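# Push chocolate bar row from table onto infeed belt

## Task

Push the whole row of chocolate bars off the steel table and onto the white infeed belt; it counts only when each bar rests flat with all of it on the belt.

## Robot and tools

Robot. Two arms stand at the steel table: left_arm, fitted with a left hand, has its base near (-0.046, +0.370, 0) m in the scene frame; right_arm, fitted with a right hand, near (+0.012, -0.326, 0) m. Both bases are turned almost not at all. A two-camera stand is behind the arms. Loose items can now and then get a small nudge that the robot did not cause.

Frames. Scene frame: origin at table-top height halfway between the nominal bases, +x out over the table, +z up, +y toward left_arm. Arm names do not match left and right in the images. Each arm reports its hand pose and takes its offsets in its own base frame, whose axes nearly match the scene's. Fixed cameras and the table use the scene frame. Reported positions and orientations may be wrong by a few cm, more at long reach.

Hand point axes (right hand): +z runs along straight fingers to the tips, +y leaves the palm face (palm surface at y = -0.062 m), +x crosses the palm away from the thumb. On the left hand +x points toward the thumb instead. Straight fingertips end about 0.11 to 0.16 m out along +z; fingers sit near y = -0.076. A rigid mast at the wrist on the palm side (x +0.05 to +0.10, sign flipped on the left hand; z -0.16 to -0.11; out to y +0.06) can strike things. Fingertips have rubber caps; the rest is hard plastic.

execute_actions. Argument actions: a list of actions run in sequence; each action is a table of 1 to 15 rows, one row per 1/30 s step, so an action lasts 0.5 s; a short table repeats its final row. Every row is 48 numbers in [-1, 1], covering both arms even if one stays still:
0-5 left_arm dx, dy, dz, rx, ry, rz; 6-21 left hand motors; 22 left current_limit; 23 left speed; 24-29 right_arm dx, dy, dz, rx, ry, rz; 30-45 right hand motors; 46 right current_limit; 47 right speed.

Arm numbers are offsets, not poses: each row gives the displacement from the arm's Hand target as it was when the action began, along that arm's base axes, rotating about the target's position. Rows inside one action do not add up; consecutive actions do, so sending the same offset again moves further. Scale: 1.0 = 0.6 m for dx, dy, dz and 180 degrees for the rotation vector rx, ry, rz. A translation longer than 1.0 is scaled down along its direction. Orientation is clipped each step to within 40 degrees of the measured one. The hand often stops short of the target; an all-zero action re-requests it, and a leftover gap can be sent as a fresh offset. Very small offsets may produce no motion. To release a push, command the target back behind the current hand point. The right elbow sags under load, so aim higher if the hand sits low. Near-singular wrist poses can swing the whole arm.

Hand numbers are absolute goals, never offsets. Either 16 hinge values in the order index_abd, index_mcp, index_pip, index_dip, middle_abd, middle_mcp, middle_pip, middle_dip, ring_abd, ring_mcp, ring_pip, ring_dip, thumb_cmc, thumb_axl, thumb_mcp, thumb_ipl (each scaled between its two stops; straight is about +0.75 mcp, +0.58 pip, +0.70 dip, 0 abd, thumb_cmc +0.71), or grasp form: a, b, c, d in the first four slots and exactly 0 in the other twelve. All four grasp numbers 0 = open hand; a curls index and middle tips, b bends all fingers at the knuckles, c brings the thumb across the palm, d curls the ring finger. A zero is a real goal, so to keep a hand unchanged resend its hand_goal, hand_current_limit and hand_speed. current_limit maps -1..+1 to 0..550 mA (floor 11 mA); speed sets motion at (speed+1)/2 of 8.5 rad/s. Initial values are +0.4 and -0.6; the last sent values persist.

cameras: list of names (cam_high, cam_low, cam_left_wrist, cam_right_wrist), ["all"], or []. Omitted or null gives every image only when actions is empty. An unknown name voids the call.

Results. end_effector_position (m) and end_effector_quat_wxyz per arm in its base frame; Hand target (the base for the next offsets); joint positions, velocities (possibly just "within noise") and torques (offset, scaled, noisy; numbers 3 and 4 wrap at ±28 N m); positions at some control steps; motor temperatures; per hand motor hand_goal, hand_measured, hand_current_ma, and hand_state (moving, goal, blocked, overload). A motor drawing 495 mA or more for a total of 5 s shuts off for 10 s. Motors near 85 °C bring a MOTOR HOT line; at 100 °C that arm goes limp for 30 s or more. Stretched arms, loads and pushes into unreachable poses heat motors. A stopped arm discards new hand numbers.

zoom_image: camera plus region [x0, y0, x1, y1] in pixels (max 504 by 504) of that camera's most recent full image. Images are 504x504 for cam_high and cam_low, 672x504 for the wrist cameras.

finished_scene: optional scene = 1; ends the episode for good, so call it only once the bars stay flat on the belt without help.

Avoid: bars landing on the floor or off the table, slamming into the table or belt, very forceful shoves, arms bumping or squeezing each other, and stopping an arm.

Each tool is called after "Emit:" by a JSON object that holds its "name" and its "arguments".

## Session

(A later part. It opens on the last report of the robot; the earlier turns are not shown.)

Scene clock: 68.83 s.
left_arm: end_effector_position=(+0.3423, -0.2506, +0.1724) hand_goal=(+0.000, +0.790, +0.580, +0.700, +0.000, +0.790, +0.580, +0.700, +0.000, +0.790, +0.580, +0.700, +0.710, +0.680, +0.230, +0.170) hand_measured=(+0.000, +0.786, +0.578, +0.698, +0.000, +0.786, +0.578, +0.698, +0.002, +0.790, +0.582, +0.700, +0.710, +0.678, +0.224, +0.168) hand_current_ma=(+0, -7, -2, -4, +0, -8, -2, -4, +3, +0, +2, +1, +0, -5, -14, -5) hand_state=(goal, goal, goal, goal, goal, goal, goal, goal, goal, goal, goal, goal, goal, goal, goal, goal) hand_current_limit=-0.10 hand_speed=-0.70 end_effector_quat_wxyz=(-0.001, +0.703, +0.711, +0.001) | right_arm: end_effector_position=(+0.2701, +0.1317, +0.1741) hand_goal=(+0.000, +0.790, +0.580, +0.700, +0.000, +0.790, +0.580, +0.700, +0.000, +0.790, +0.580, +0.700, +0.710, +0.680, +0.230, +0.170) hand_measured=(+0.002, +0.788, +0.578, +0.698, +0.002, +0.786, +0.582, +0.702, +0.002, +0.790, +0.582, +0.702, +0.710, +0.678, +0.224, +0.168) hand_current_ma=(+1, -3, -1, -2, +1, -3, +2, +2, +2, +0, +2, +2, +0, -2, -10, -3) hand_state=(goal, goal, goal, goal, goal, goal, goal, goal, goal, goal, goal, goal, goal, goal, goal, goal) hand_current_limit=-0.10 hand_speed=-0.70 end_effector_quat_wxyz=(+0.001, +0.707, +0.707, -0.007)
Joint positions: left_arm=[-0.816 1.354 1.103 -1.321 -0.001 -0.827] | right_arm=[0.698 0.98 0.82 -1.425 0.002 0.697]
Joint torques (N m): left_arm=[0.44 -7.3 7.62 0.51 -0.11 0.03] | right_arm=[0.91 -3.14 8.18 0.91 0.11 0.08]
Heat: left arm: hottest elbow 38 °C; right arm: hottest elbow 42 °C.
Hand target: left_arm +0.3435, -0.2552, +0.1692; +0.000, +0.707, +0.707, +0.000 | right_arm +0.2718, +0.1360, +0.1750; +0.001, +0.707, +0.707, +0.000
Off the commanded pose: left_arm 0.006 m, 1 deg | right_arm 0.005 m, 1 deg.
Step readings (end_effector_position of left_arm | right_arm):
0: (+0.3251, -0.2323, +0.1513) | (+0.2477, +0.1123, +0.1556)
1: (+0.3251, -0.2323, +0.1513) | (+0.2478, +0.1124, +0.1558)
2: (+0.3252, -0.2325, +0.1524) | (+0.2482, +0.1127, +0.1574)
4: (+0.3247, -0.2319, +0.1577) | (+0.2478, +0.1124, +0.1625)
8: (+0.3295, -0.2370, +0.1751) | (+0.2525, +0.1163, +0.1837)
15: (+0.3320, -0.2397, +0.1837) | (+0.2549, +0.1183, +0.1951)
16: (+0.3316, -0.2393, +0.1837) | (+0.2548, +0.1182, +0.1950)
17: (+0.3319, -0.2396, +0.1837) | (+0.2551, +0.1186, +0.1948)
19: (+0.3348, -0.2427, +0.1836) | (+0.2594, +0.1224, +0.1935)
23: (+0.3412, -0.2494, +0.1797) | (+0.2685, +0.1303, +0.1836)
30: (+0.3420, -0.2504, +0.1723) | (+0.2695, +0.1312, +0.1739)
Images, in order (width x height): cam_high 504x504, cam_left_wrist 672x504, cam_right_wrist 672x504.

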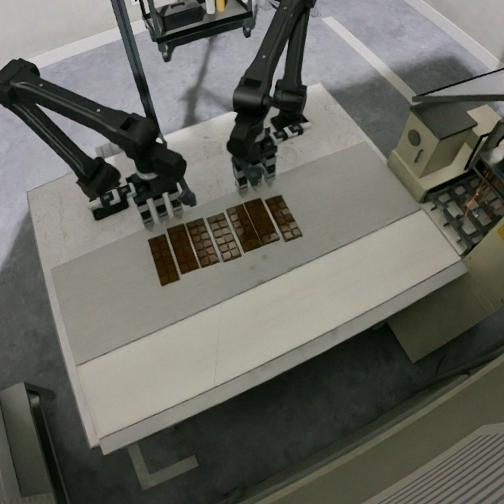

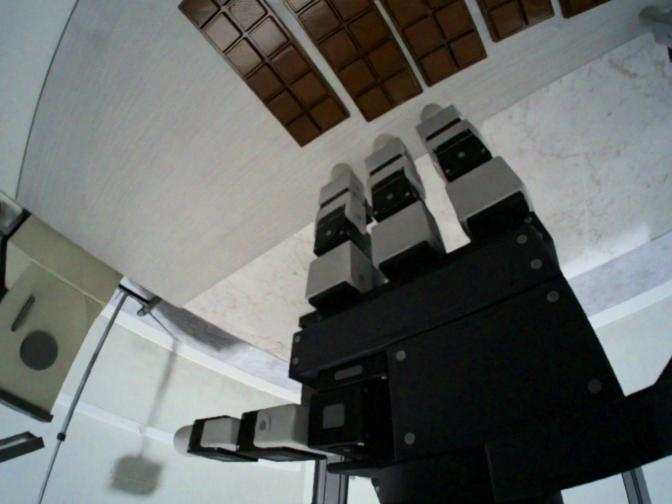

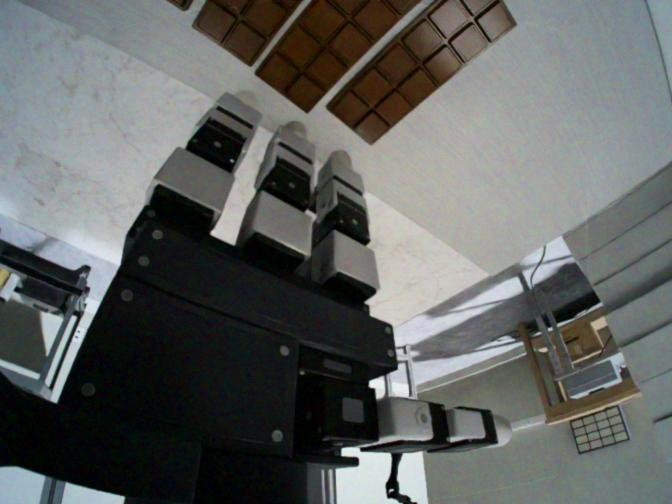

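Emit:
{"name": "execute_actions", "arguments": {"actions": [[[0,0.025,-0.033,0,0,0,0,0.79,0.58,0.7,0,0.79,0.58,0.7,0,0.79,0.58,0.7,0.71,0.68,0.23,0.17,-0.1,-0.7,0,-0.01,-0.025,0,0,0,0,0.79,0.58,0.7,0,0.79,0.58,0.7,0,0.79,0.58,0.7,0.71,0.68,0.23,0.17,-0.1,-0.7]]], "cameras": ["cam_high","cam_left_wrist","cam_right_wrist"]}}

Emit:
{"name": "zoom_image", "arguments": {"camera": "cam_high", "region": [120, 150, 300, 270]}}

Emit:
{"name": "zoom_image", "arguments": {"camera": "cam_right_wrist", "region": [200, 0, 500, 220]}}

Emit:
{"name": "zoom_image", "arguments": {"camera": "cam_left_wrist", "region": [210, 0, 510, 230]}}

Scene clock: 72.03 s.
left_arm: end_effector_position=(+0.3401, -0.2422, +0.1517) hand_goal=(+0.000, +0.790, +0.580, +0.700, +0.000, +0.790, +0.580, +0.700, +0.000, +0.790, +0.580, +0.700, +0.710, +0.680, +0.230, +0.170) hand_measured=(+0.000, +0.786, +0.578, +0.698, +0.000, +0.786, +0.578, +0.698, +0.002, +0.794, +0.582, +0.700, +0.710, +0.678, +0.224, +0.168) hand_current_ma=(+0, -5, -2, -4, +0, -6, -2, -4, +1, +7, +4, +0, +0, -5, -14, -5) hand_state=(goal, goal, goal, goal, goal, goal, goal, goal, goal, goal, goal, goal, goal, goal, goal, goal) hand_current_limit=-0.10 hand_speed=-0.70 end_effector_quat_wxyz=(-0.003, +0.705, +0.709, -0.001) | right_arm: end_effector_position=(+0.2675, +0.1293, +0.1591) hand_goal=(+0.000, +0.790, +0.580, +0.700, +0.000, +0.790, +0.580, +0.700, +0.000, +0.790, +0.580, +0.700, +0.710, +0.680, +0.230, +0.170) hand_measured=(+0.002, +0.788, +0.578, +0.698, +0.002, +0.786, +0.582, +0.702, +0.004, +0.790, +0.582, +0.702, +0.710, +0.678, +0.224, +0.168) hand_current_ma=(+1, -3, -1, -2, +1, -3, +2, +2, +4, +1, +1, +2, +0, -2, -10, -3) hand_state=(goal, goal, goal, goal, goal, goal, goal, goal, goal, goal, goal, goal, goal, goal, goal, goal) hand_current_limit=-0.10 hand_speed=-0.70 end_effector_quat_wxyz=(+0.000, +0.707, +0.707, -0.009)
Joint positions: left_arm=[-0.803 1.351 1.044 -1.27 0.001 -0.809] | right_arm=[0.698 0.98 0.781 -1.389 0.002 0.697]
Joint torques (N m): left_arm=[1.49 -8.12 6.95 0.58 -0.21 0.11] | right_arm=[-0.44 -3.31 7.86 0.95 0.14 -0.11]
Heat: left arm: hottest elbow 38 °C; right arm: hottest elbow 42 °C.
Hand target: left_arm +0.3435, -0.2403, +0.1494; +0.000, +0.707, +0.707, +0.000 | right_arm +0.2718, +0.1298, +0.1600; +0.001, +0.707, +0.707, -0.001
Off the commanded pose: left_arm 0.005 m, 0 deg | right_arm 0.004 m, 1 deg.
Step readings (end_effector_position of left_arm | right_arm):
0: (+0.3423, -0.2506, +0.1724) | (+0.2701, +0.1317, +0.1741)
1: (+0.3422, -0.2505, +0.1721) | (+0.2701, +0.1317, +0.1739)
2: (+0.3423, -0.2507, +0.1709) | (+0.2702, +0.1318, +0.1732)
4: (+0.3419, -0.2497, +0.1646) | (+0.2705, +0.1320, +0.1697)
8: (+0.3372, -0.2421, +0.1506) | (+0.2673, +0.1293, +0.1603)
15: (+0.3400, -0.2420, +0.1517) | (+0.2675, +0.1293, +0.1591)
Images, in order (width x height): cam_high 504x504, cam_left_wrist 672x504, cam_right_wrist 672x504.

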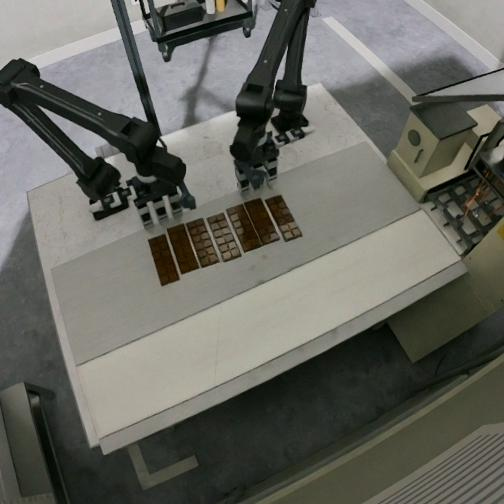

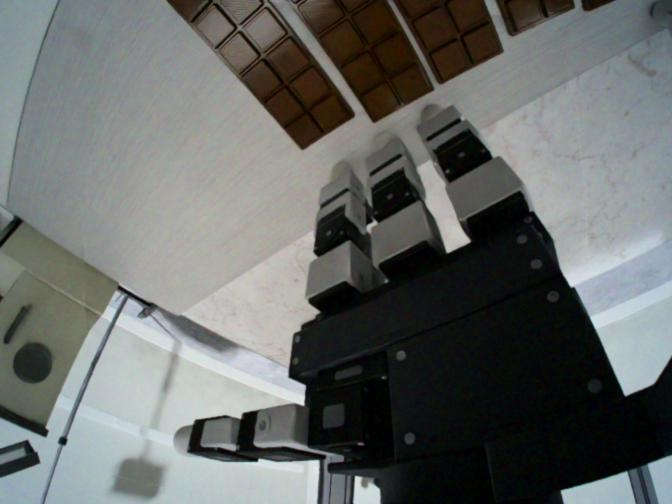

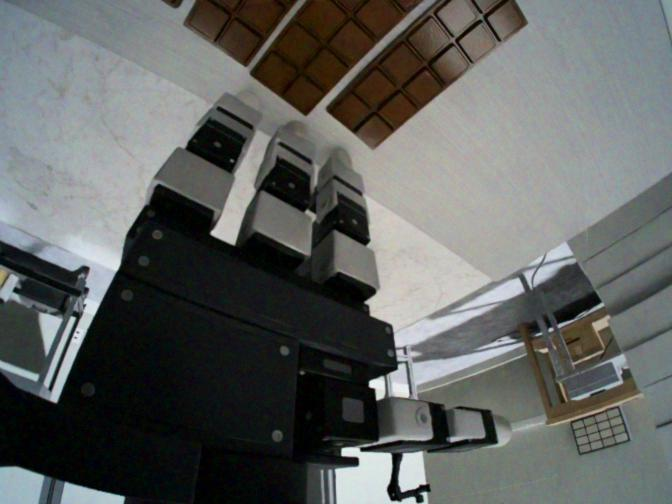

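Scaled by 2.800 from the camera's 504x504 image, which has a finer 720x720 frame.

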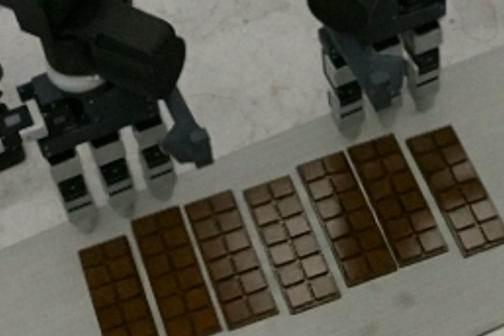

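Scaled by 1.680 from the camera's 672x504 image, which has a finer 960x720 frame.

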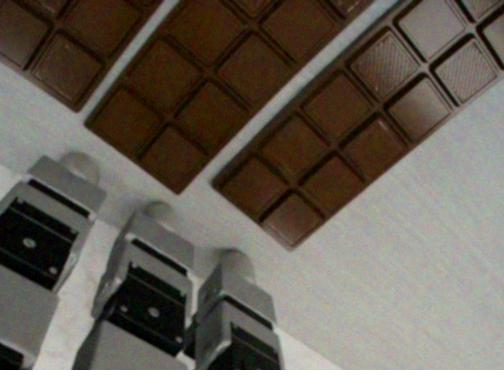

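Scaled by 1.680 from the camera's 672x504 image, which has a finer 960x720 frame.

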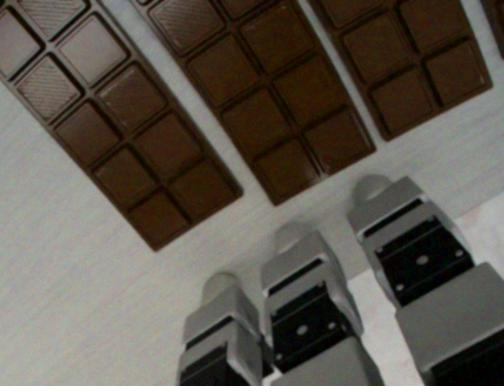

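Emit:
{"name": "execute_actions", "arguments": {"actions": [[[0.042,0.012,0,0,0,0,0,0.79,0.58,0.7,0,0.79,0.58,0.7,0,0.79,0.58,0.7,0.71,0.68,0.23,0.17,-0.1,-0.7,0.042,0,0,0,0,0,0,0.79,0.58,0.7,0,0.79,0.58,0.7,0,0.79,0.58,0.7,0.71,0.68,0.23,0.17,-0.1,-0.7]],[[0.042,0,0,0,0,0,0,0.79,0.58,0.7,0,0.79,0.58,0.7,0,0.79,0.58,0.7,0.71,0.68,0.23,0.17,-0.1,-0.7,0.042,0,0,0,0,0,0,0.79,0.58,0.7,0,0.79,0.58,0.7,0,0.79,0.58,0.7,0.71,0.68,0.23,0.17,-0.1,-0.7]]], "cameras": ["cam_high","cam_left_wrist","cam_right_wrist"]}}

Emit:
{"name": "zoom_image", "arguments": {"camera": "cam_high", "region": [120, 150, 300, 270]}}

Emit:
{"name": "zoom_image", "arguments": {"camera": "cam_right_wrist", "region": [200, 0, 500, 220]}}

Emit:
{"name": "zoom_image", "arguments": {"camera": "cam_left_wrist", "region": [210, 0, 510, 230]}}

Scene clock: 75.17 s.
left_arm: end_effector_position=(+0.3704, -0.2332, +0.1465) hand_goal=(+0.000, +0.790, +0.580, +0.700, +0.000, +0.790, +0.580, +0.700, +0.000, +0.790, +0.580, +0.700, +0.710, +0.680, +0.230, +0.170) hand_measured=(-0.002, +0.804, +0.590, +0.704, +0.000, +0.828, +0.606, +0.712, -0.024, +0.842, +0.622, +0.722, +0.710, +0.678, +0.224, +0.168) hand_current_ma=(-3, +32, +21, +9, +1, +120, +68, +29, -53, +179, +130, +56, +0, -5, -14, -5) hand_state=(goal, goal, goal, goal, goal, blocked, blocked, goal, blocked, blocked, blocked, blocked, goal, goal, goal, goal) hand_current_limit=-0.10 hand_speed=-0.70 end_effector_quat_wxyz=(-0.007, +0.712, +0.702, -0.012) | right_arm: end_effector_position=(+0.2961, +0.1264, +0.1509) hand_goal=(+0.000, +0.790, +0.580, +0.700, +0.000, +0.790, +0.580, +0.700, +0.000, +0.790, +0.580, +0.700, +0.710, +0.680, +0.230, +0.170) hand_measured=(+0.002, +0.814, +0.596, +0.706, +0.000, +0.836, +0.614, +0.716, -0.012, +0.864, +0.624, +0.724, +0.710, +0.678, +0.224, +0.168) hand_current_ma=(+1, +52, +27, +7, +0, +131, +77, +29, -15, +242, +109, +47, +0, -2, -10, -3) hand_state=(goal, blocked, goal, goal, goal, blocked, blocked, goal, goal, blocked, blocked, blocked, goal, goal, goal, goal) hand_current_limit=-0.10 hand_speed=-0.70 end_effector_quat_wxyz=(-0.017, +0.703, +0.711, -0.022)
Joint positions: left_arm=[-0.717 1.397 1.081 -1.271 0.024 -0.701] | right_arm=[0.597 1.07 0.825 -1.376 -0.025 0.585]
Joint torques (N m): left_arm=[2.61 -5.95 10.15 0.61 -1.1 0.08] | right_arm=[-1.44 -2.08 10.35 1.8 1.3 -0.1]
Heat: left arm: hottest elbow 38 °C; right arm: hottest elbow 42 °C.
Hand target: left_arm +0.3939, -0.2331, +0.1494; +0.000, +0.707, +0.707, +0.000 | right_arm +0.3222, +0.1299, +0.1600; +0.001, +0.707, +0.707, -0.001
Off the commanded pose: left_arm 0.024 m, 2 deg | right_arm 0.028 m, 3 deg.
Step readings (end_effector_position of left_arm | right_arm):
0: (+0.3402, -0.2421, +0.1517) | (+0.2675, +0.1293, +0.1591)
1: (+0.3403, -0.2420, +0.1517) | (+0.2675, +0.1292, +0.1591)
2: (+0.3409, -0.2417, +0.1516) | (+0.2685, +0.1284, +0.1589)
4: (+0.3442, -0.2392, +0.1512) | (+0.2712, +0.1270, +0.1573)
8: (+0.3521, -0.2316, +0.1497) | (+0.2786, +0.1244, +0.1555)
15: (+0.3541, -0.2314, +0.1492) | (+0.2808, +0.1258, +0.1551)
16: (+0.3542, -0.2316, +0.1492) | (+0.2810, +0.1259, +0.1552)
17: (+0.3550, -0.2319, +0.1491) | (+0.2818, +0.1260, +0.1551)
19: (+0.3595, -0.2324, +0.1487) | (+0.2855, +0.1256, +0.1542)
23: (+0.3683, -0.2319, +0.1468) | (+0.2940, +0.1253, +0.1513)
30: (+0.3703, -0.2329, +0.1465) | (+0.2960, +0.1263, +0.1509)
Images, in order (width x height): cam_high 504x504, cam_left_wrist 672x504, cam_right_wrist 672x504.

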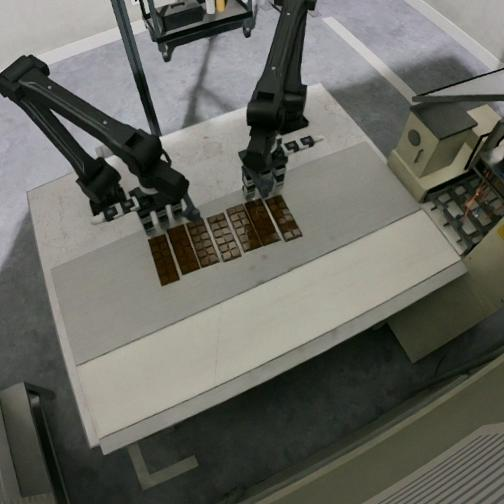

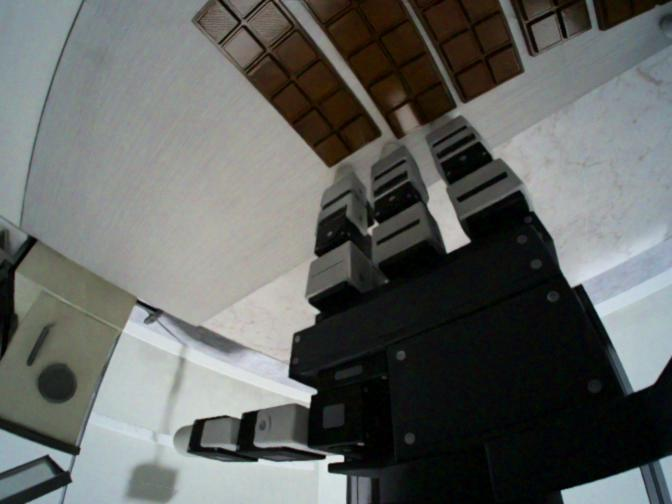

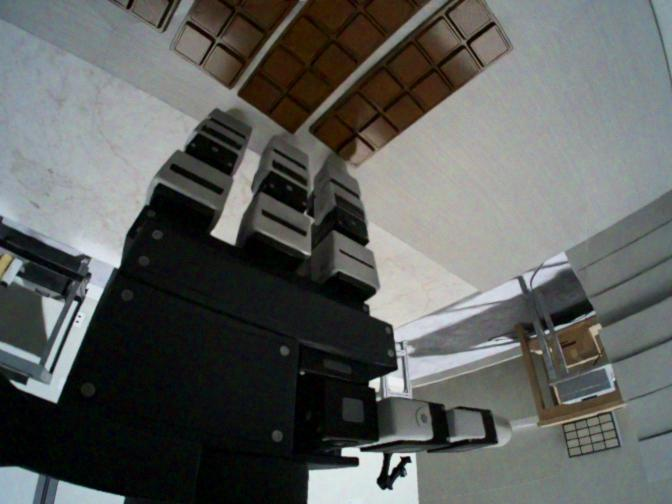

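Scaled by 2.800 from the camera's 504x504 image, which has a finer 720x720 frame.

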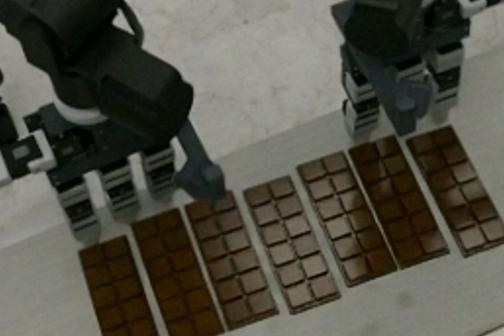

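Scaled by 1.680 from the camera's 672x504 image, which has a finer 960x720 frame.

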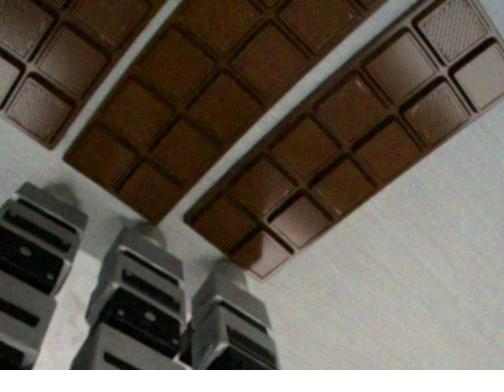

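Scaled by 1.680 from the camera's 672x504 image, which has a finer 960x720 frame.

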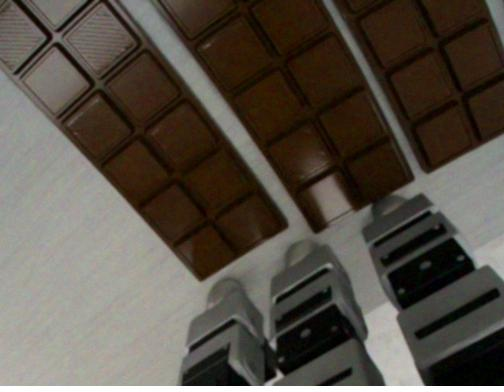

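Emit:
{"name": "execute_actions", "arguments": {"actions": [[[0.02,0,0.017,-0.0083,0,0,0,0.79,0.58,0.7,0,0.79,0.58,0.7,0,0.79,0.58,0.7,0.71,0.68,0.23,0.17,0,-0.7,0.015,0,0.028,0.0083,0,0,0,0.79,0.58,0.7,0,0.79,0.58,0.7,0,0.79,0.58,0.7,0.71,0.68,0.23,0.17,0,-0.7]],[[0.042,0,0,0,0,0,0,0.79,0.58,0.7,0,0.79,0.58,0.7,0,0.79,0.58,0.7,0.71,0.68,0.23,0.17,0,-0.7,0.042,0,0,0,0,0,0,0.79,0.58,0.7,0,0.79,0.58,0.7,0,0.79,0.58,0.7,0.71,0.68,0.23,0.17,0,-0.7]]], "cameras": ["cam_high","cam_left_wrist","cam_right_wrist"]}}

Emit:
{"name": "zoom_image", "arguments": {"camera": "cam_high", "region": [120, 150, 320, 300]}}

Emit:
{"name": "zoom_image", "arguments": {"camera": "cam_right_wrist", "region": [200, 0, 500, 220]}}

Emit:
{"name": "zoom_image", "arguments": {"camera": "cam_left_wrist", "region": [210, 0, 510, 230]}}

Scene clock: 78.67 s.
left_arm: end_effector_position=(+0.4113, -0.2264, +0.1473) hand_goal=(+0.000, +0.790, +0.580, +0.700, +0.000, +0.790, +0.580, +0.700, +0.000, +0.790, +0.580, +0.700, +0.710, +0.680, +0.230, +0.170) hand_measured=(-0.002, +0.792, +0.584, +0.704, +0.000, +0.814, +0.598, +0.712, -0.002, +0.828, +0.614, +0.720, +0.710, +0.678, +0.224, +0.168) hand_current_ma=(-2, +4, +8, +8, +0, +71, +47, +25, -4, +122, +101, +53, +0, -5, -14, -5) hand_state=(goal, goal, goal, goal, goal, blocked, goal, goal, goal, blocked, blocked, blocked, goal, goal, goal, goal) hand_current_limit=0.00 hand_speed=-0.70 end_effector_quat_wxyz=(-0.006, +0.706, +0.708, -0.015) | right_arm: end_effector_position=(+0.3305, +0.1200, +0.1545) hand_goal=(+0.000, +0.790, +0.580, +0.700, +0.000, +0.790, +0.580, +0.700, +0.000, +0.790, +0.580, +0.700, +0.710, +0.680, +0.230, +0.170) hand_measured=(+0.002, +0.798, +0.588, +0.706, +0.000, +0.800, +0.590, +0.708, -0.002, +0.810, +0.594, +0.710, +0.710, +0.678, +0.224, +0.168) hand_current_ma=(+1, +11, +12, +8, +0, +15, +16, +10, -1, +40, +24, +14, +0, -2, -10, -3) hand_state=(goal, goal, goal, goal, goal, goal, goal, goal, goal, goal, goal, goal, goal, goal, goal, goal) hand_current_limit=0.00 hand_speed=-0.70 end_effector_quat_wxyz=(-0.020, +0.707, +0.706, -0.026)
Joint positions: left_arm=[-0.639 1.469 1.159 -1.276 0.027 -0.641] | right_arm=[0.513 1.152 0.894 -1.374 -0.024 0.514]
Joint torques (N m): left_arm=[1.67 -7.77 11.12 0.24 -0.39 0.09] | right_arm=[-0.73 -4.95 12.12 1.18 0.29 -0.12]
Heat: left arm: hottest elbow 39 °C; right arm: hottest elbow 42 °C.
Hand target: left_arm +0.4311, -0.2330, +0.1595; +0.009, +0.707, +0.707, -0.009 | right_arm +0.3564, +0.1299, +0.1767; -0.009, +0.707, +0.707, +0.009
Off the commanded pose: left_arm 0.024 m, 2 deg | right_arm 0.035 m, 4 deg.
Step readings (end_effector_position of left_arm | right_arm):
0: (+0.3704, -0.2332, +0.1465) | (+0.2961, +0.1265, +0.1509)
1: (+0.3705, -0.2331, +0.1465) | (+0.2962, +0.1265, +0.1510)
2: (+0.3709, -0.2332, +0.1468) | (+0.2966, +0.1267, +0.1513)
4: (+0.3744, -0.2322, +0.1470) | (+0.2989, +0.1251, +0.1519)
8: (+0.3833, -0.2276, +0.1471) | (+0.3060, +0.1211, +0.1531)
15: (+0.3866, -0.2260, +0.1473) | (+0.3085, +0.1211, +0.1541)
16: (+0.3869, -0.2261, +0.1474) | (+0.3087, +0.1211, +0.1543)
17: (+0.3875, -0.2263, +0.1473) | (+0.3096, +0.1213, +0.1544)
19: (+0.3927, -0.2272, +0.1474) | (+0.3144, +0.1206, +0.1547)
23: (+0.4062, -0.2266, +0.1471) | (+0.3269, +0.1190, +0.1546)
30: (+0.4112, -0.2261, +0.1474) | (+0.3305, +0.1198, +0.1545)
Images, in order (width x height): cam_high 504x504, cam_left_wrist 672x504, cam_right_wrist 672x504.

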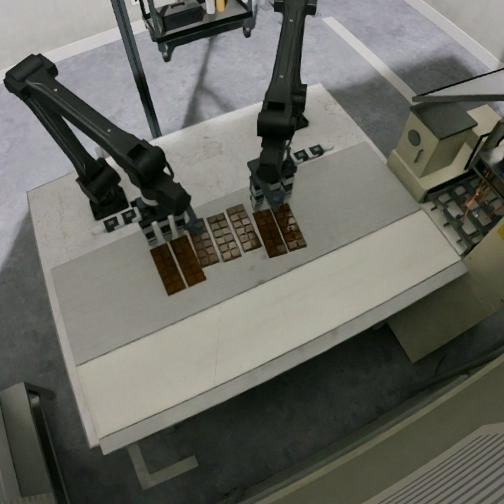

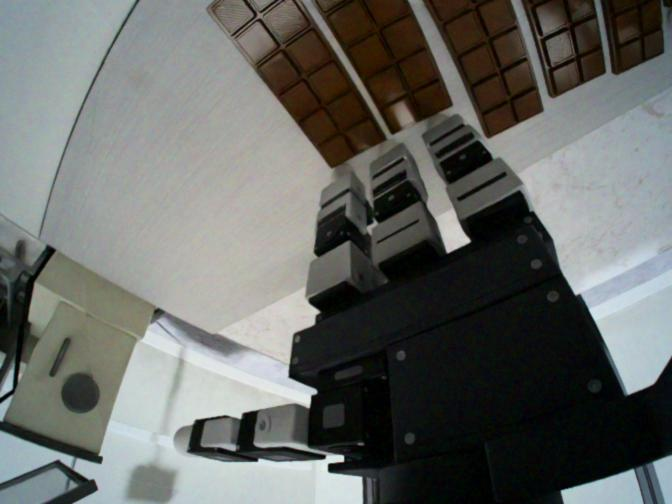

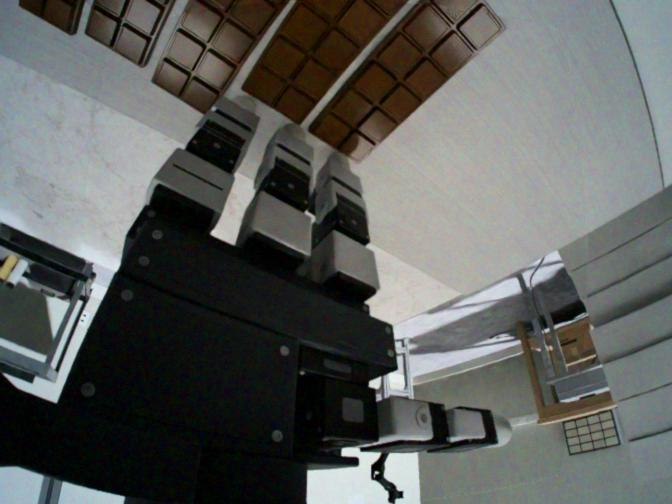

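Scaled by 2.520 from the camera's 504x504 image, which has a finer 720x720 frame.

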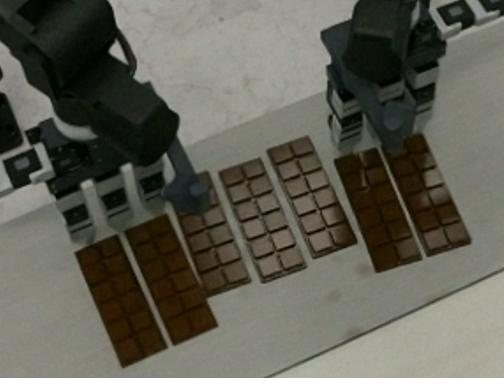

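Scaled by 1.680 from the camera's 672x504 image, which has a finer 960x720 frame.

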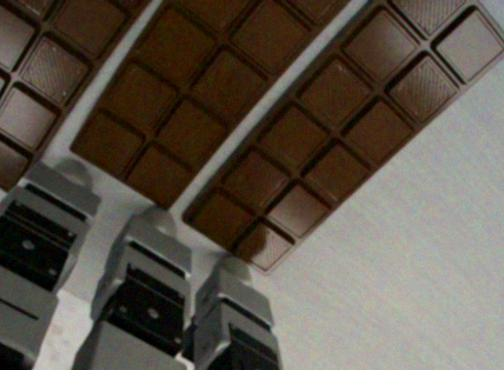

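Scaled by 1.680 from the camera's 672x504 image, which has a finer 960x720 frame.

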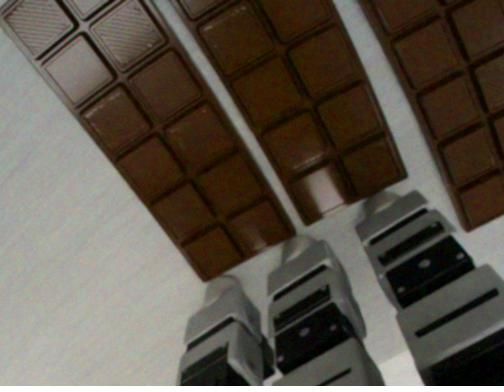

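Emit:
{"name": "execute_actions", "arguments": {"actions": [[[0.042,-0.01,0.01,-0.003,0,0,0,0.79,0.58,0.7,0,0.79,0.58,0.7,0,0.79,0.58,0.7,0.71,0.68,0.23,0.17,0,-0.7,0.05,0.012,0,0,0,0,0,0.79,0.58,0.7,0,0.79,0.58,0.7,0,0.79,0.58,0.7,0.71,0.68,0.23,0.17,0,-0.7]],[[0.045,0,0,0,0,0,0,0.79,0.58,0.7,0,0.79,0.58,0.7,0,0.79,0.58,0.7,0.71,0.68,0.23,0.17,0,-0.7,0.05,0,0,0,0,0,0,0.79,0.58,0.7,0,0.79,0.58,0.7,0,0.79,0.58,0.7,0.71,0.68,0.23,0.17,0,-0.7]],[[0.045,0,0,0,0,0,0,0.79,0.58,0.7,0,0.79,0.58,0.7,0,0.79,0.58,0.7,0.71,0.68,0.23,0.17,0,-0.7,0.05,0,0,0,0,0,0,0.79,0.58,0.7,0,0.79,0.58,0.7,0,0.79,0.58,0.7,0.71,0.68,0.23,0.17,0,-0.7]]], "cameras": ["cam_high","cam_left_wrist","cam_right_wrist"]}}

Emit:
{"name": "zoom_image", "arguments": {"camera": "cam_high", "region": [120, 160, 340, 325]}}

Scene clock: 83.73 s.
left_arm: end_effector_position=(+0.4935, -0.2342, +0.1536) hand_goal=(+0.000, +0.790, +0.580, +0.700, +0.000, +0.790, +0.580, +0.700, +0.000, +0.790, +0.580, +0.700, +0.710, +0.680, +0.230, +0.170) hand_measured=(-0.002, +0.790, +0.582, +0.704, +0.000, +0.792, +0.584, +0.704, -0.002, +0.794, +0.586, +0.704, +0.710, +0.678, +0.224, +0.168) hand_current_ma=(-2, +1, +4, +5, +0, +4, +7, +7, -1, +7, +11, +8, +0, -5, -14, -5) hand_state=(goal, goal, goal, goal, goal, goal, goal, goal, goal, goal, goal, goal, goal, goal, goal, goal) hand_current_limit=0.00 hand_speed=-0.70 end_effector_quat_wxyz=(+0.000, +0.705, +0.709, -0.016) | right_arm: end_effector_position=(+0.4205, +0.1296, +0.1580) hand_goal=(+0.000, +0.790, +0.580, +0.700, +0.000, +0.790, +0.580, +0.700, +0.000, +0.790, +0.580, +0.700, +0.710, +0.680, +0.230, +0.170) hand_measured=(+0.002, +0.802, +0.588, +0.706, +0.002, +0.796, +0.588, +0.706, +0.002, +0.794, +0.586, +0.704, +0.710, +0.678, +0.224, +0.168) hand_current_ma=(+1, +22, +12, +8, +1, +8, +10, +7, +2, +6, +7, +5, +0, -2, -10, -3) hand_state=(goal, goal, goal, goal, goal, goal, goal, goal, goal, goal, goal, goal, goal, goal, goal, goal) hand_current_limit=0.00 hand_speed=-0.70 end_effector_quat_wxyz=(-0.020, +0.708, +0.705, -0.021)
Joint positions: left_arm=[-0.55 1.64 1.375 -1.312 0.031 -0.557] | right_arm=[0.418 1.376 1.097 -1.346 -0.022 0.422]
Joint torques (N m): left_arm=[1.73 -10.52 11.19 -0.14 -0.15 0.12] | right_arm=[-0.21 -8.29 11.85 1.17 0.15 -0.13]
Heat: left arm: hottest elbow 40 °C; right arm: hottest elbow 43 °C.
Hand target: left_arm +0.5103, -0.2390, +0.1655; +0.012, +0.707, +0.707, -0.012 | right_arm +0.4464, +0.1370, +0.1768; -0.009, +0.707, +0.707, +0.009
Off the commanded pose: left_arm 0.021 m, 1 deg | right_arm 0.033 m, 4 deg.
Step readings (end_effector_position of left_arm | right_arm):
0: (+0.4114, -0.2264, +0.1473) | (+0.3305, +0.1200, +0.1545)
1: (+0.4114, -0.2265, +0.1475) | (+0.3308, +0.1201, +0.1548)
2: (+0.4123, -0.2270, +0.1477) | (+0.3317, +0.1204, +0.1549)
4: (+0.4177, -0.2289, +0.1485) | (+0.3375, +0.1216, +0.1552)
8: (+0.4345, -0.2312, +0.1501) | (+0.3543, +0.1255, +0.1554)
15: (+0.4397, -0.2309, +0.1505) | (+0.3601, +0.1275, +0.1559)
16: (+0.4399, -0.2311, +0.1506) | (+0.3603, +0.1275, +0.1559)
17: (+0.4411, -0.2309, +0.1513) | (+0.3613, +0.1275, +0.1561)
19: (+0.4461, -0.2323, +0.1524) | (+0.3670, +0.1273, +0.1561)
23: (+0.4607, -0.2339, +0.1530) | (+0.3832, +0.1268, +0.1561)
30: (+0.4665, -0.2332, +0.1532) | (+0.3905, +0.1281, +0.1569)
31: (+0.4666, -0.2334, +0.1533) | (+0.3907, +0.1283, +0.1571)
32: (+0.4680, -0.2327, +0.1536) | (+0.3919, +0.1280, +0.1573)
34: (+0.4726, -0.2340, +0.1538) | (+0.3979, +0.1283, +0.1573)
38: (+0.4876, -0.2352, +0.1540) | (+0.4139, +0.1287, +0.1573)
45: (+0.4934, -0.2340, +0.1541) | (+0.4204, +0.1296, +0.1580)
Images, in order (width x height): cam_high 504x504, cam_left_wrist 672x504, cam_right_wrist 672x504.

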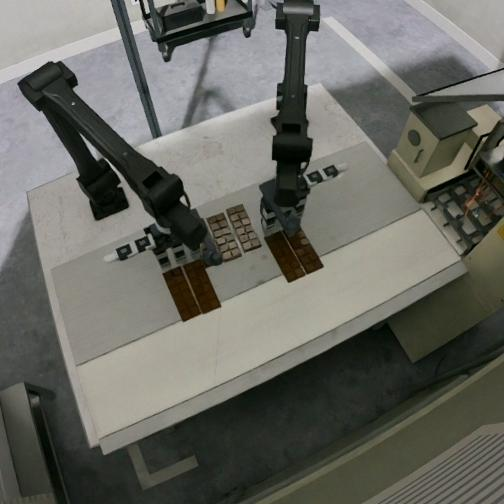

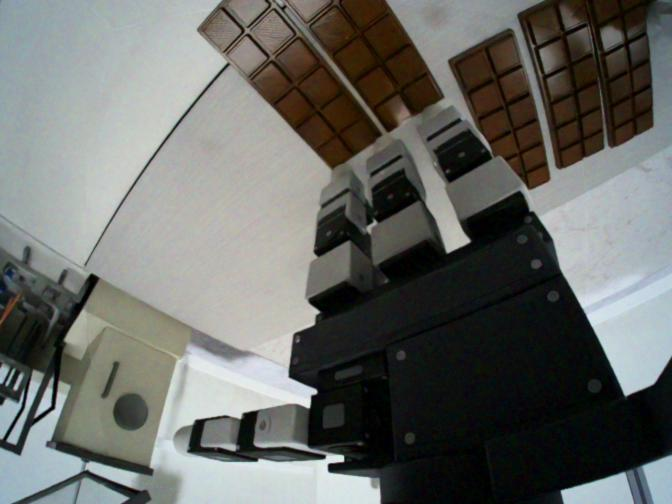

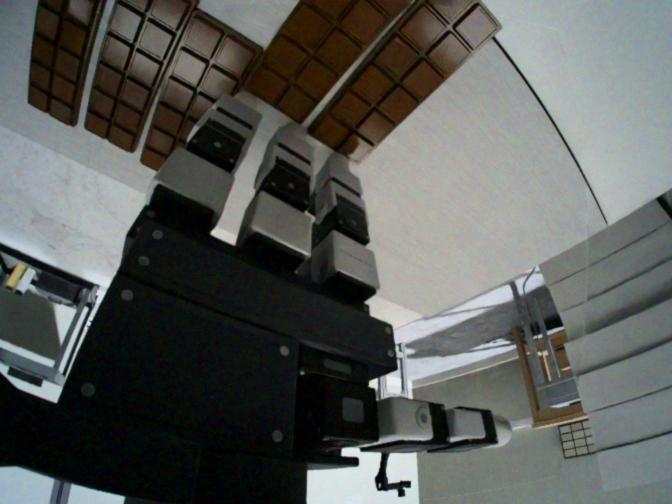

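Scaled by 2.291 from the camera's 504x504 image, which has a finer 720x720 frame.

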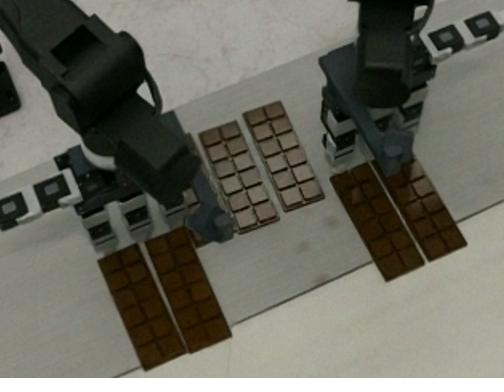

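Emit:
{"name": "execute_actions", "arguments": {"actions": [[[0.048,0,0,0,0,0,0,0.79,0.58,0.7,0,0.79,0.58,0.7,0,0.79,0.58,0.7,0.71,0.68,0.23,0.17,0,-0.7,0.05,0,0,0,0,0,0,0.79,0.58,0.7,0,0.79,0.58,0.7,0,0.79,0.58,0.7,0.71,0.68,0.23,0.17,0,-0.7]],[[0.048,0,0,0,0,0,0,0.79,0.58,0.7,0,0.79,0.58,0.7,0,0.79,0.58,0.7,0.71,0.68,0.23,0.17,0,-0.7,0.05,0,0,0,0,0,0,0.79,0.58,0.7,0,0.79,0.58,0.7,0,0.79,0.58,0.7,0.71,0.68,0.23,0.17,0,-0.7]],[[0.048,0,0,0,0,0,0,0.79,0.58,0.7,0,0.79,0.58,0.7,0,0.79,0.58,0.7,0.71,0.68,0.23,0.17,0,-0.7,0.05,0,0,0,0,0,0,0.79,0.58,0.7,0,0.79,0.58,0.7,0,0.79,0.58,0.7,0.71,0.68,0.23,0.17,0,-0.7]]], "cameras": ["cam_high","cam_left_wrist","cam_right_wrist"]}}

Emit:
{"name": "zoom_image", "arguments": {"camera": "cam_high", "region": [120, 190, 340, 355]}}

Scene clock: 87.97 s.
left_arm: end_effector_position=(+0.5800, -0.2364, +0.1579) hand_goal=(+0.000, +0.790, +0.580, +0.700, +0.000, +0.790, +0.580, +0.700, +0.000, +0.790, +0.580, +0.700, +0.710, +0.680, +0.230, +0.170) hand_measured=(+0.000, +0.802, +0.588, +0.704, +0.000, +0.790, +0.582, +0.702, +0.000, +0.794, +0.586, +0.704, +0.710, +0.678, +0.224, +0.168) hand_current_ma=(+0, +30, +19, +7, +0, +0, +3, +4, +0, +10, +9, +8, +0, -5, -14, -5) hand_state=(goal, goal, goal, goal, goal, goal, goal, goal, goal, goal, goal, goal, goal, goal, goal, goal) hand_current_limit=0.00 hand_speed=-0.70 end_effector_quat_wxyz=(+0.002, +0.704, +0.710, -0.016) | right_arm: end_effector_position=(+0.5167, +0.1344, +0.1635) hand_goal=(+0.000, +0.790, +0.580, +0.700, +0.000, +0.790, +0.580, +0.700, +0.000, +0.790, +0.580, +0.700, +0.710, +0.680, +0.230, +0.170) hand_measured=(+0.002, +0.812, +0.594, +0.706, +0.002, +0.792, +0.584, +0.704, +0.002, +0.794, +0.584, +0.704, +0.710, +0.678, +0.224, +0.168) hand_current_ma=(+1, +47, +25, +8, +1, +2, +5, +4, +2, +4, +5, +4, +0, -2, -10, -3) hand_state=(goal, blocked, goal, goal, goal, goal, goal, goal, goal, goal, goal, goal, goal, goal, goal, goal) hand_current_limit=0.00 hand_speed=-0.70 end_effector_quat_wxyz=(-0.016, +0.709, +0.705, -0.007)
Joint positions: left_arm=[-0.472 1.832 1.644 -1.388 0.031 -0.48] | right_arm=[0.342 1.587 1.338 -1.347 -0.022 0.348]
Joint torques (N m): left_arm=[1.49 -12.51 11.32 -0.08 -0.12 0.12] | right_arm=[-0.56 -11.63 11.85 0.43 0.11 -0.16]
Motor temperatures (°C): left_arm=[31 35 40 31 33 32] | right_arm=[34 35 44 30 32 31]
Heat: left arm: hottest elbow 40 °C; right arm: hottest elbow 44 °C.
Hand target: left_arm +0.5966, -0.2391, +0.1655; +0.012, +0.707, +0.707, -0.012 | right_arm +0.5364, +0.1370, +0.1768; -0.009, +0.707, +0.707, +0.009
Off the commanded pose: left_arm 0.019 m, 1 deg | right_arm 0.024 m, 2 deg.
Step readings (end_effector_position of left_arm | right_arm):
0: (+0.4935, -0.2343, +0.1532) | (+0.4205, +0.1296, +0.1580)
1: (+0.4938, -0.2344, +0.1533) | (+0.4206, +0.1297, +0.1580)
2: (+0.4947, -0.2344, +0.1536) | (+0.4220, +0.1293, +0.1583)
4: (+0.4998, -0.2355, +0.1542) | (+0.4284, +0.1298, +0.1585)
8: (+0.5163, -0.2359, +0.1547) | (+0.4451, +0.1301, +0.1589)
15: (+0.5224, -0.2344, +0.1547) | (+0.4511, +0.1307, +0.1593)
16: (+0.5227, -0.2346, +0.1548) | (+0.4513, +0.1308, +0.1593)
17: (+0.5239, -0.2342, +0.1550) | (+0.4526, +0.1305, +0.1595)
19: (+0.5294, -0.2355, +0.1559) | (+0.4593, +0.1312, +0.1598)
23: (+0.5449, -0.2375, +0.1562) | (+0.4768, +0.1320, +0.1604)
30: (+0.5509, -0.2354, +0.1563) | (+0.4831, +0.1323, +0.1611)
31: (+0.5511, -0.2355, +0.1564) | (+0.4834, +0.1325, +0.1613)
32: (+0.5523, -0.2353, +0.1566) | (+0.4847, +0.1321, +0.1613)
34: (+0.5578, -0.2373, +0.1574) | (+0.4918, +0.1334, +0.1618)
38: (+0.5739, -0.2386, +0.1578) | (+0.5102, +0.1345, +0.1628)
45: (+0.5799, -0.2362, +0.1581) | (+0.5165, +0.1343, +0.1635)
Images, in order (width x height): cam_high 504x504, cam_left_wrist 672x504, cam_right_wrist 672x504.

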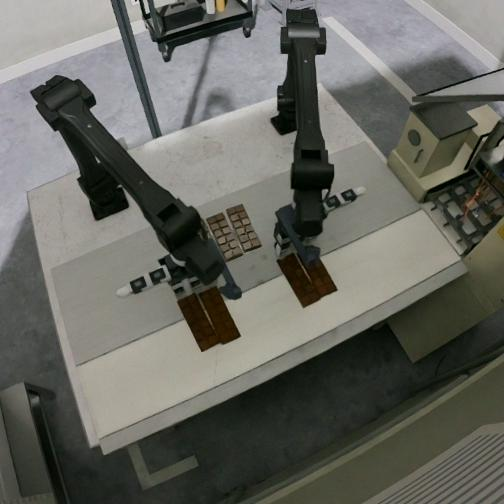

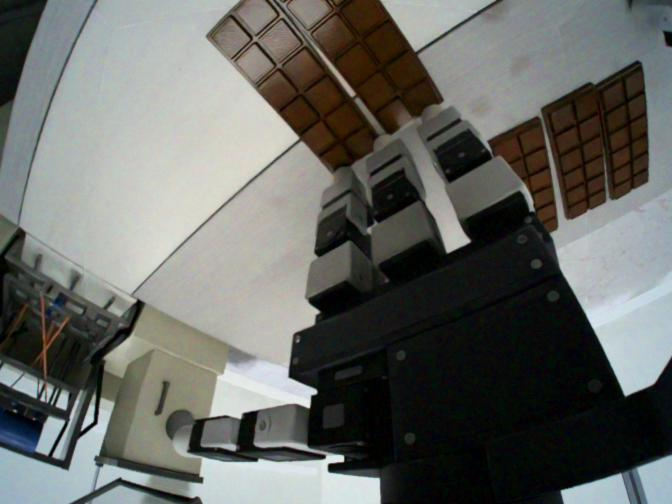

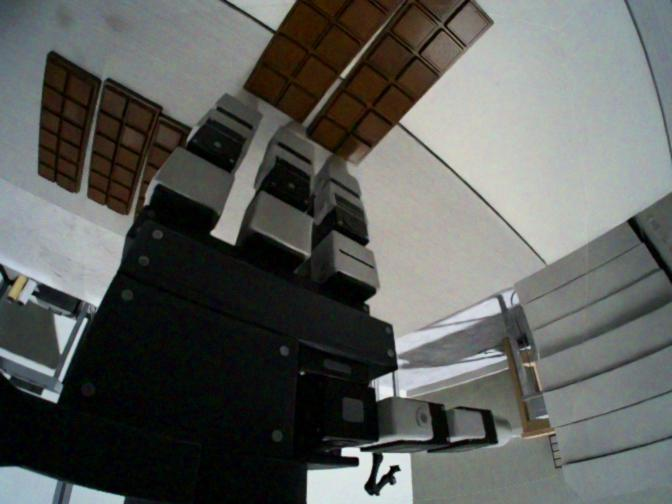

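Scaled by 2.291 from the camera's 504x504 image, which has a finer 720x720 frame.

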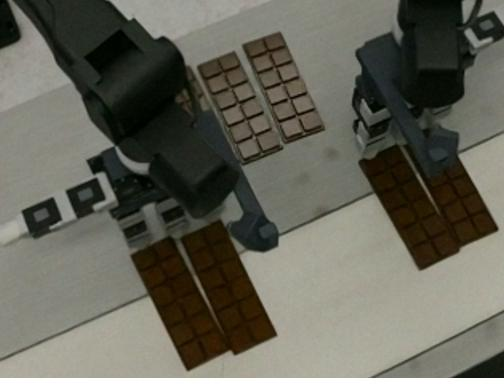

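Emit:
{"name": "execute_actions", "arguments": {"actions": [[[0.045,0,0,0,0,0,0,0.79,0.58,0.7,0,0.79,0.58,0.7,0,0.79,0.58,0.7,0.71,0.68,0.23,0.17,0,-0.7,0.05,0,0,0,0,0,0,0.79,0.58,0.7,0,0.79,0.58,0.7,0,0.79,0.58,0.7,0.71,0.68,0.23,0.17,0,-0.7]],[[0.042,0,0,0,0,0,0,0.79,0.58,0.7,0,0.79,0.58,0.7,0,0.79,0.58,0.7,0.71,0.68,0.23,0.17,0,-0.7,0.045,0,0,0,0,0,0,0.79,0.58,0.7,0,0.79,0.58,0.7,0,0.79,0.58,0.7,0.71,0.68,0.23,0.17,0,-0.7]]], "cameras": ["cam_high","cam_left_wrist","cam_right_wrist"]}}

Emit:
{"name": "zoom_image", "arguments": {"camera": "cam_high", "region": [120, 220, 340, 385]}}

Scene clock: 90.20 s.
left_arm: end_effector_position=(+0.6336, -0.2383, +0.1593) hand_goal=(+0.000, +0.790, +0.580, +0.700, +0.000, +0.790, +0.580, +0.700, +0.000, +0.790, +0.580, +0.700, +0.710, +0.680, +0.230, +0.170) hand_measured=(-0.002, +0.798, +0.590, +0.706, +0.000, +0.790, +0.582, +0.702, +0.000, +0.790, +0.582, +0.702, +0.710, +0.678, +0.224, +0.168) hand_current_ma=(-2, +20, +20, +12, +0, +0, +4, +4, +0, +1, +4, +5, +0, -5, -14, -5) hand_state=(goal, goal, goal, goal, goal, goal, goal, goal, goal, goal, goal, goal, goal, goal, goal, goal) hand_current_limit=0.00 hand_speed=-0.70 end_effector_quat_wxyz=(+0.004, +0.704, +0.710, -0.016) | right_arm: end_effector_position=(+0.5760, +0.1366, +0.1658) hand_goal=(+0.000, +0.790, +0.580, +0.700, +0.000, +0.790, +0.580, +0.700, +0.000, +0.790, +0.580, +0.700, +0.710, +0.680, +0.230, +0.170) hand_measured=(+0.002, +0.810, +0.594, +0.706, +0.002, +0.790, +0.582, +0.702, +0.002, +0.796, +0.584, +0.704, +0.710, +0.678, +0.224, +0.168) hand_current_ma=(+1, +41, +25, +8, +1, +1, +3, +3, +1, +7, +4, +4, +0, -2, -10, -3) hand_state=(goal, goal, goal, goal, goal, goal, goal, goal, goal, goal, goal, goal, goal, goal, goal, goal) hand_current_limit=0.00 hand_speed=-0.70 end_effector_quat_wxyz=(-0.014, +0.708, +0.706, -0.003)
Joint positions: left_arm=[-0.435 1.963 1.844 -1.454 0.033 -0.442] | right_arm=[0.307 1.726 1.519 -1.383 -0.023 0.31]
Joint torques (N m): left_arm=[1.49 -14.45 11.34 -0.25 -0.14 0.11] | right_arm=[-0.67 -13.57 11.64 0.38 0.11 -0.15]
Heat: left arm: hottest elbow 41 °C; right arm: hottest elbow 44 °C.
Hand target: left_arm +0.6489, -0.2391, +0.1655; +0.012, +0.707, +0.707, -0.012 | right_arm +0.5933, +0.1370, +0.1766; -0.009, +0.707, +0.707, +0.008
Off the commanded pose: left_arm 0.016 m, 1 deg | right_arm 0.020 m, 2 deg.
Step readings (end_effector_position of left_arm | right_arm):
0: (+0.5801, -0.2364, +0.1581) | (+0.5167, +0.1344, +0.1635)
1: (+0.5804, -0.2363, +0.1582) | (+0.5168, +0.1345, +0.1636)
2: (+0.5814, -0.2358, +0.1584) | (+0.5179, +0.1341, +0.1638)
4: (+0.5877, -0.2375, +0.1593) | (+0.5241, +0.1352, +0.1636)
8: (+0.6028, -0.2393, +0.1594) | (+0.5414, +0.1363, +0.1645)
15: (+0.6072, -0.2374, +0.1591) | (+0.5477, +0.1354, +0.1652)
16: (+0.6074, -0.2376, +0.1592) | (+0.5479, +0.1355, +0.1652)
17: (+0.6087, -0.2377, +0.1594) | (+0.5486, +0.1356, +0.1653)
19: (+0.6149, -0.2397, +0.1603) | (+0.5542, +0.1364, +0.1649)
23: (+0.6293, -0.2399, +0.1598) | (+0.5697, +0.1374, +0.1660)
30: (+0.6333, -0.2380, +0.1594) | (+0.5759, +0.1365, +0.1659)
Images, in order (width x height): cam_high 504x504, cam_left_wrist 672x504, cam_right_wrist 672x504.

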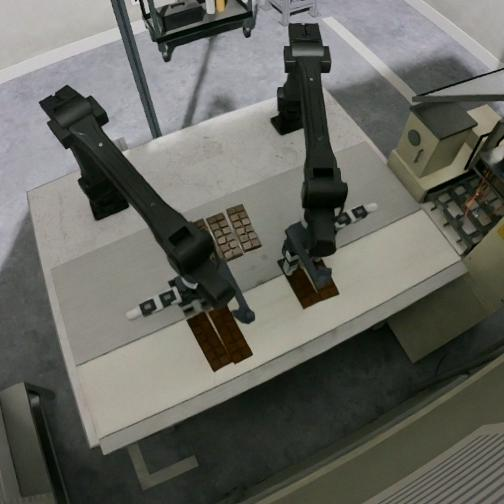

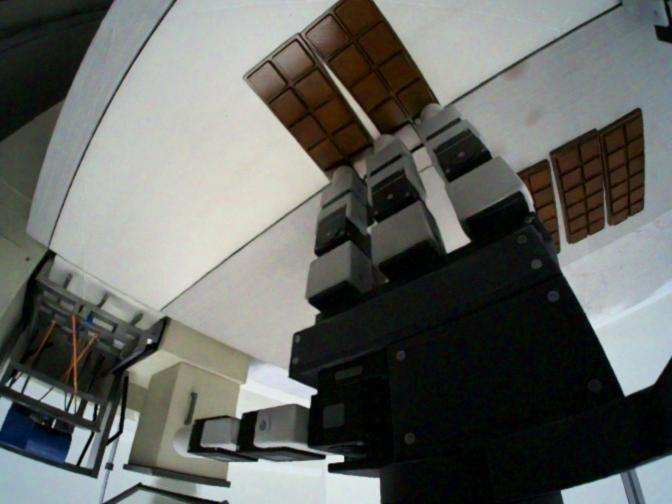

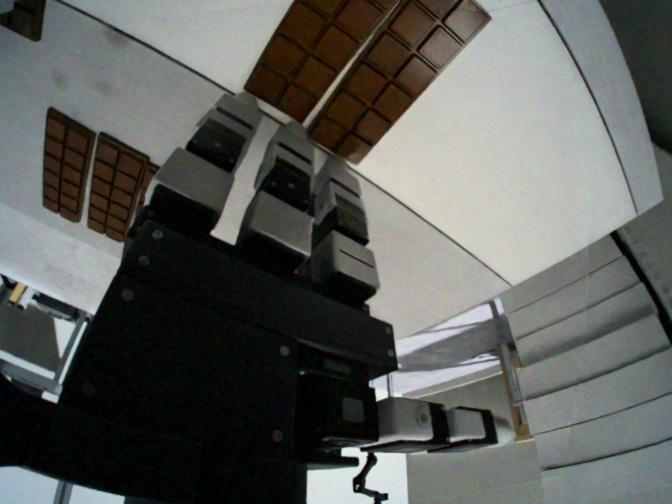

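Scaled by 2.291 from the camera's 504x504 image, which has a finer 720x720 frame.

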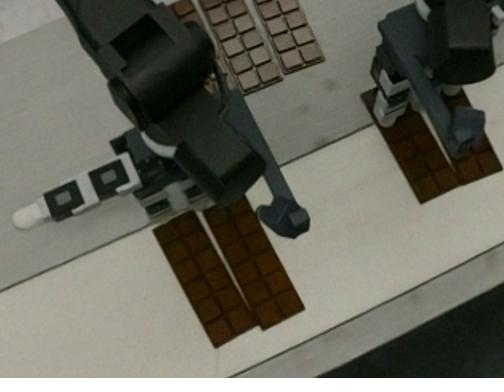

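Emit:
{"name": "zoom_image", "arguments": {"camera": "cam_high", "region": [250, 200, 380, 330]}}

Emit:
{"name": "zoom_image", "arguments": {"camera": "cam_left_wrist", "region": [200, 0, 520, 240]}}

Emit:
{"name": "zoom_image", "arguments": {"camera": "cam_right_wrist", "region": [180, 0, 520, 255]}}

Scaled by 3.877 from the camera's 504x504 image, which has a finer 720x720 frame.

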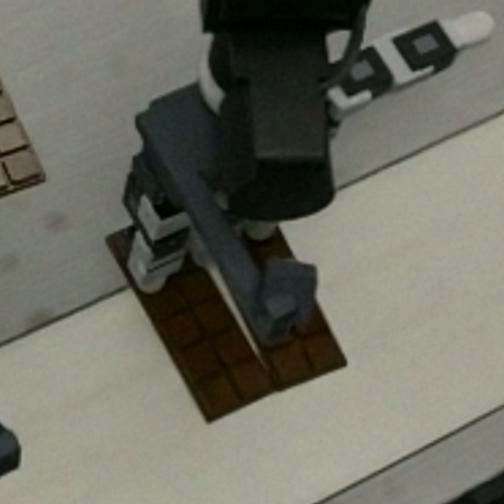

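Scaled by 1.575 from the camera's 672x504 image, which has a finer 960x720 frame.

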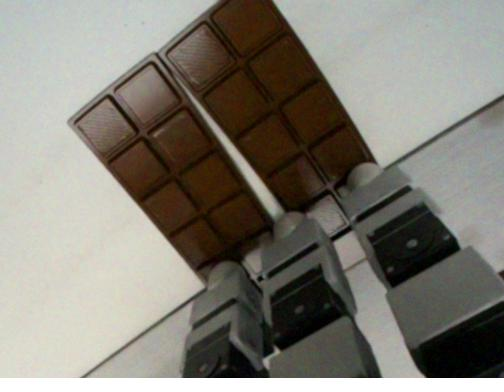

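Scaled by 1.482 from the camera's 672x504 image, which has a finer 960x720 frame.

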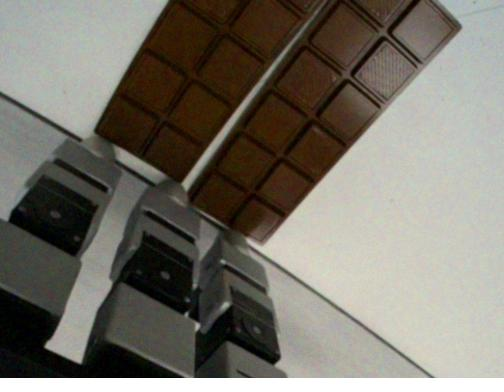

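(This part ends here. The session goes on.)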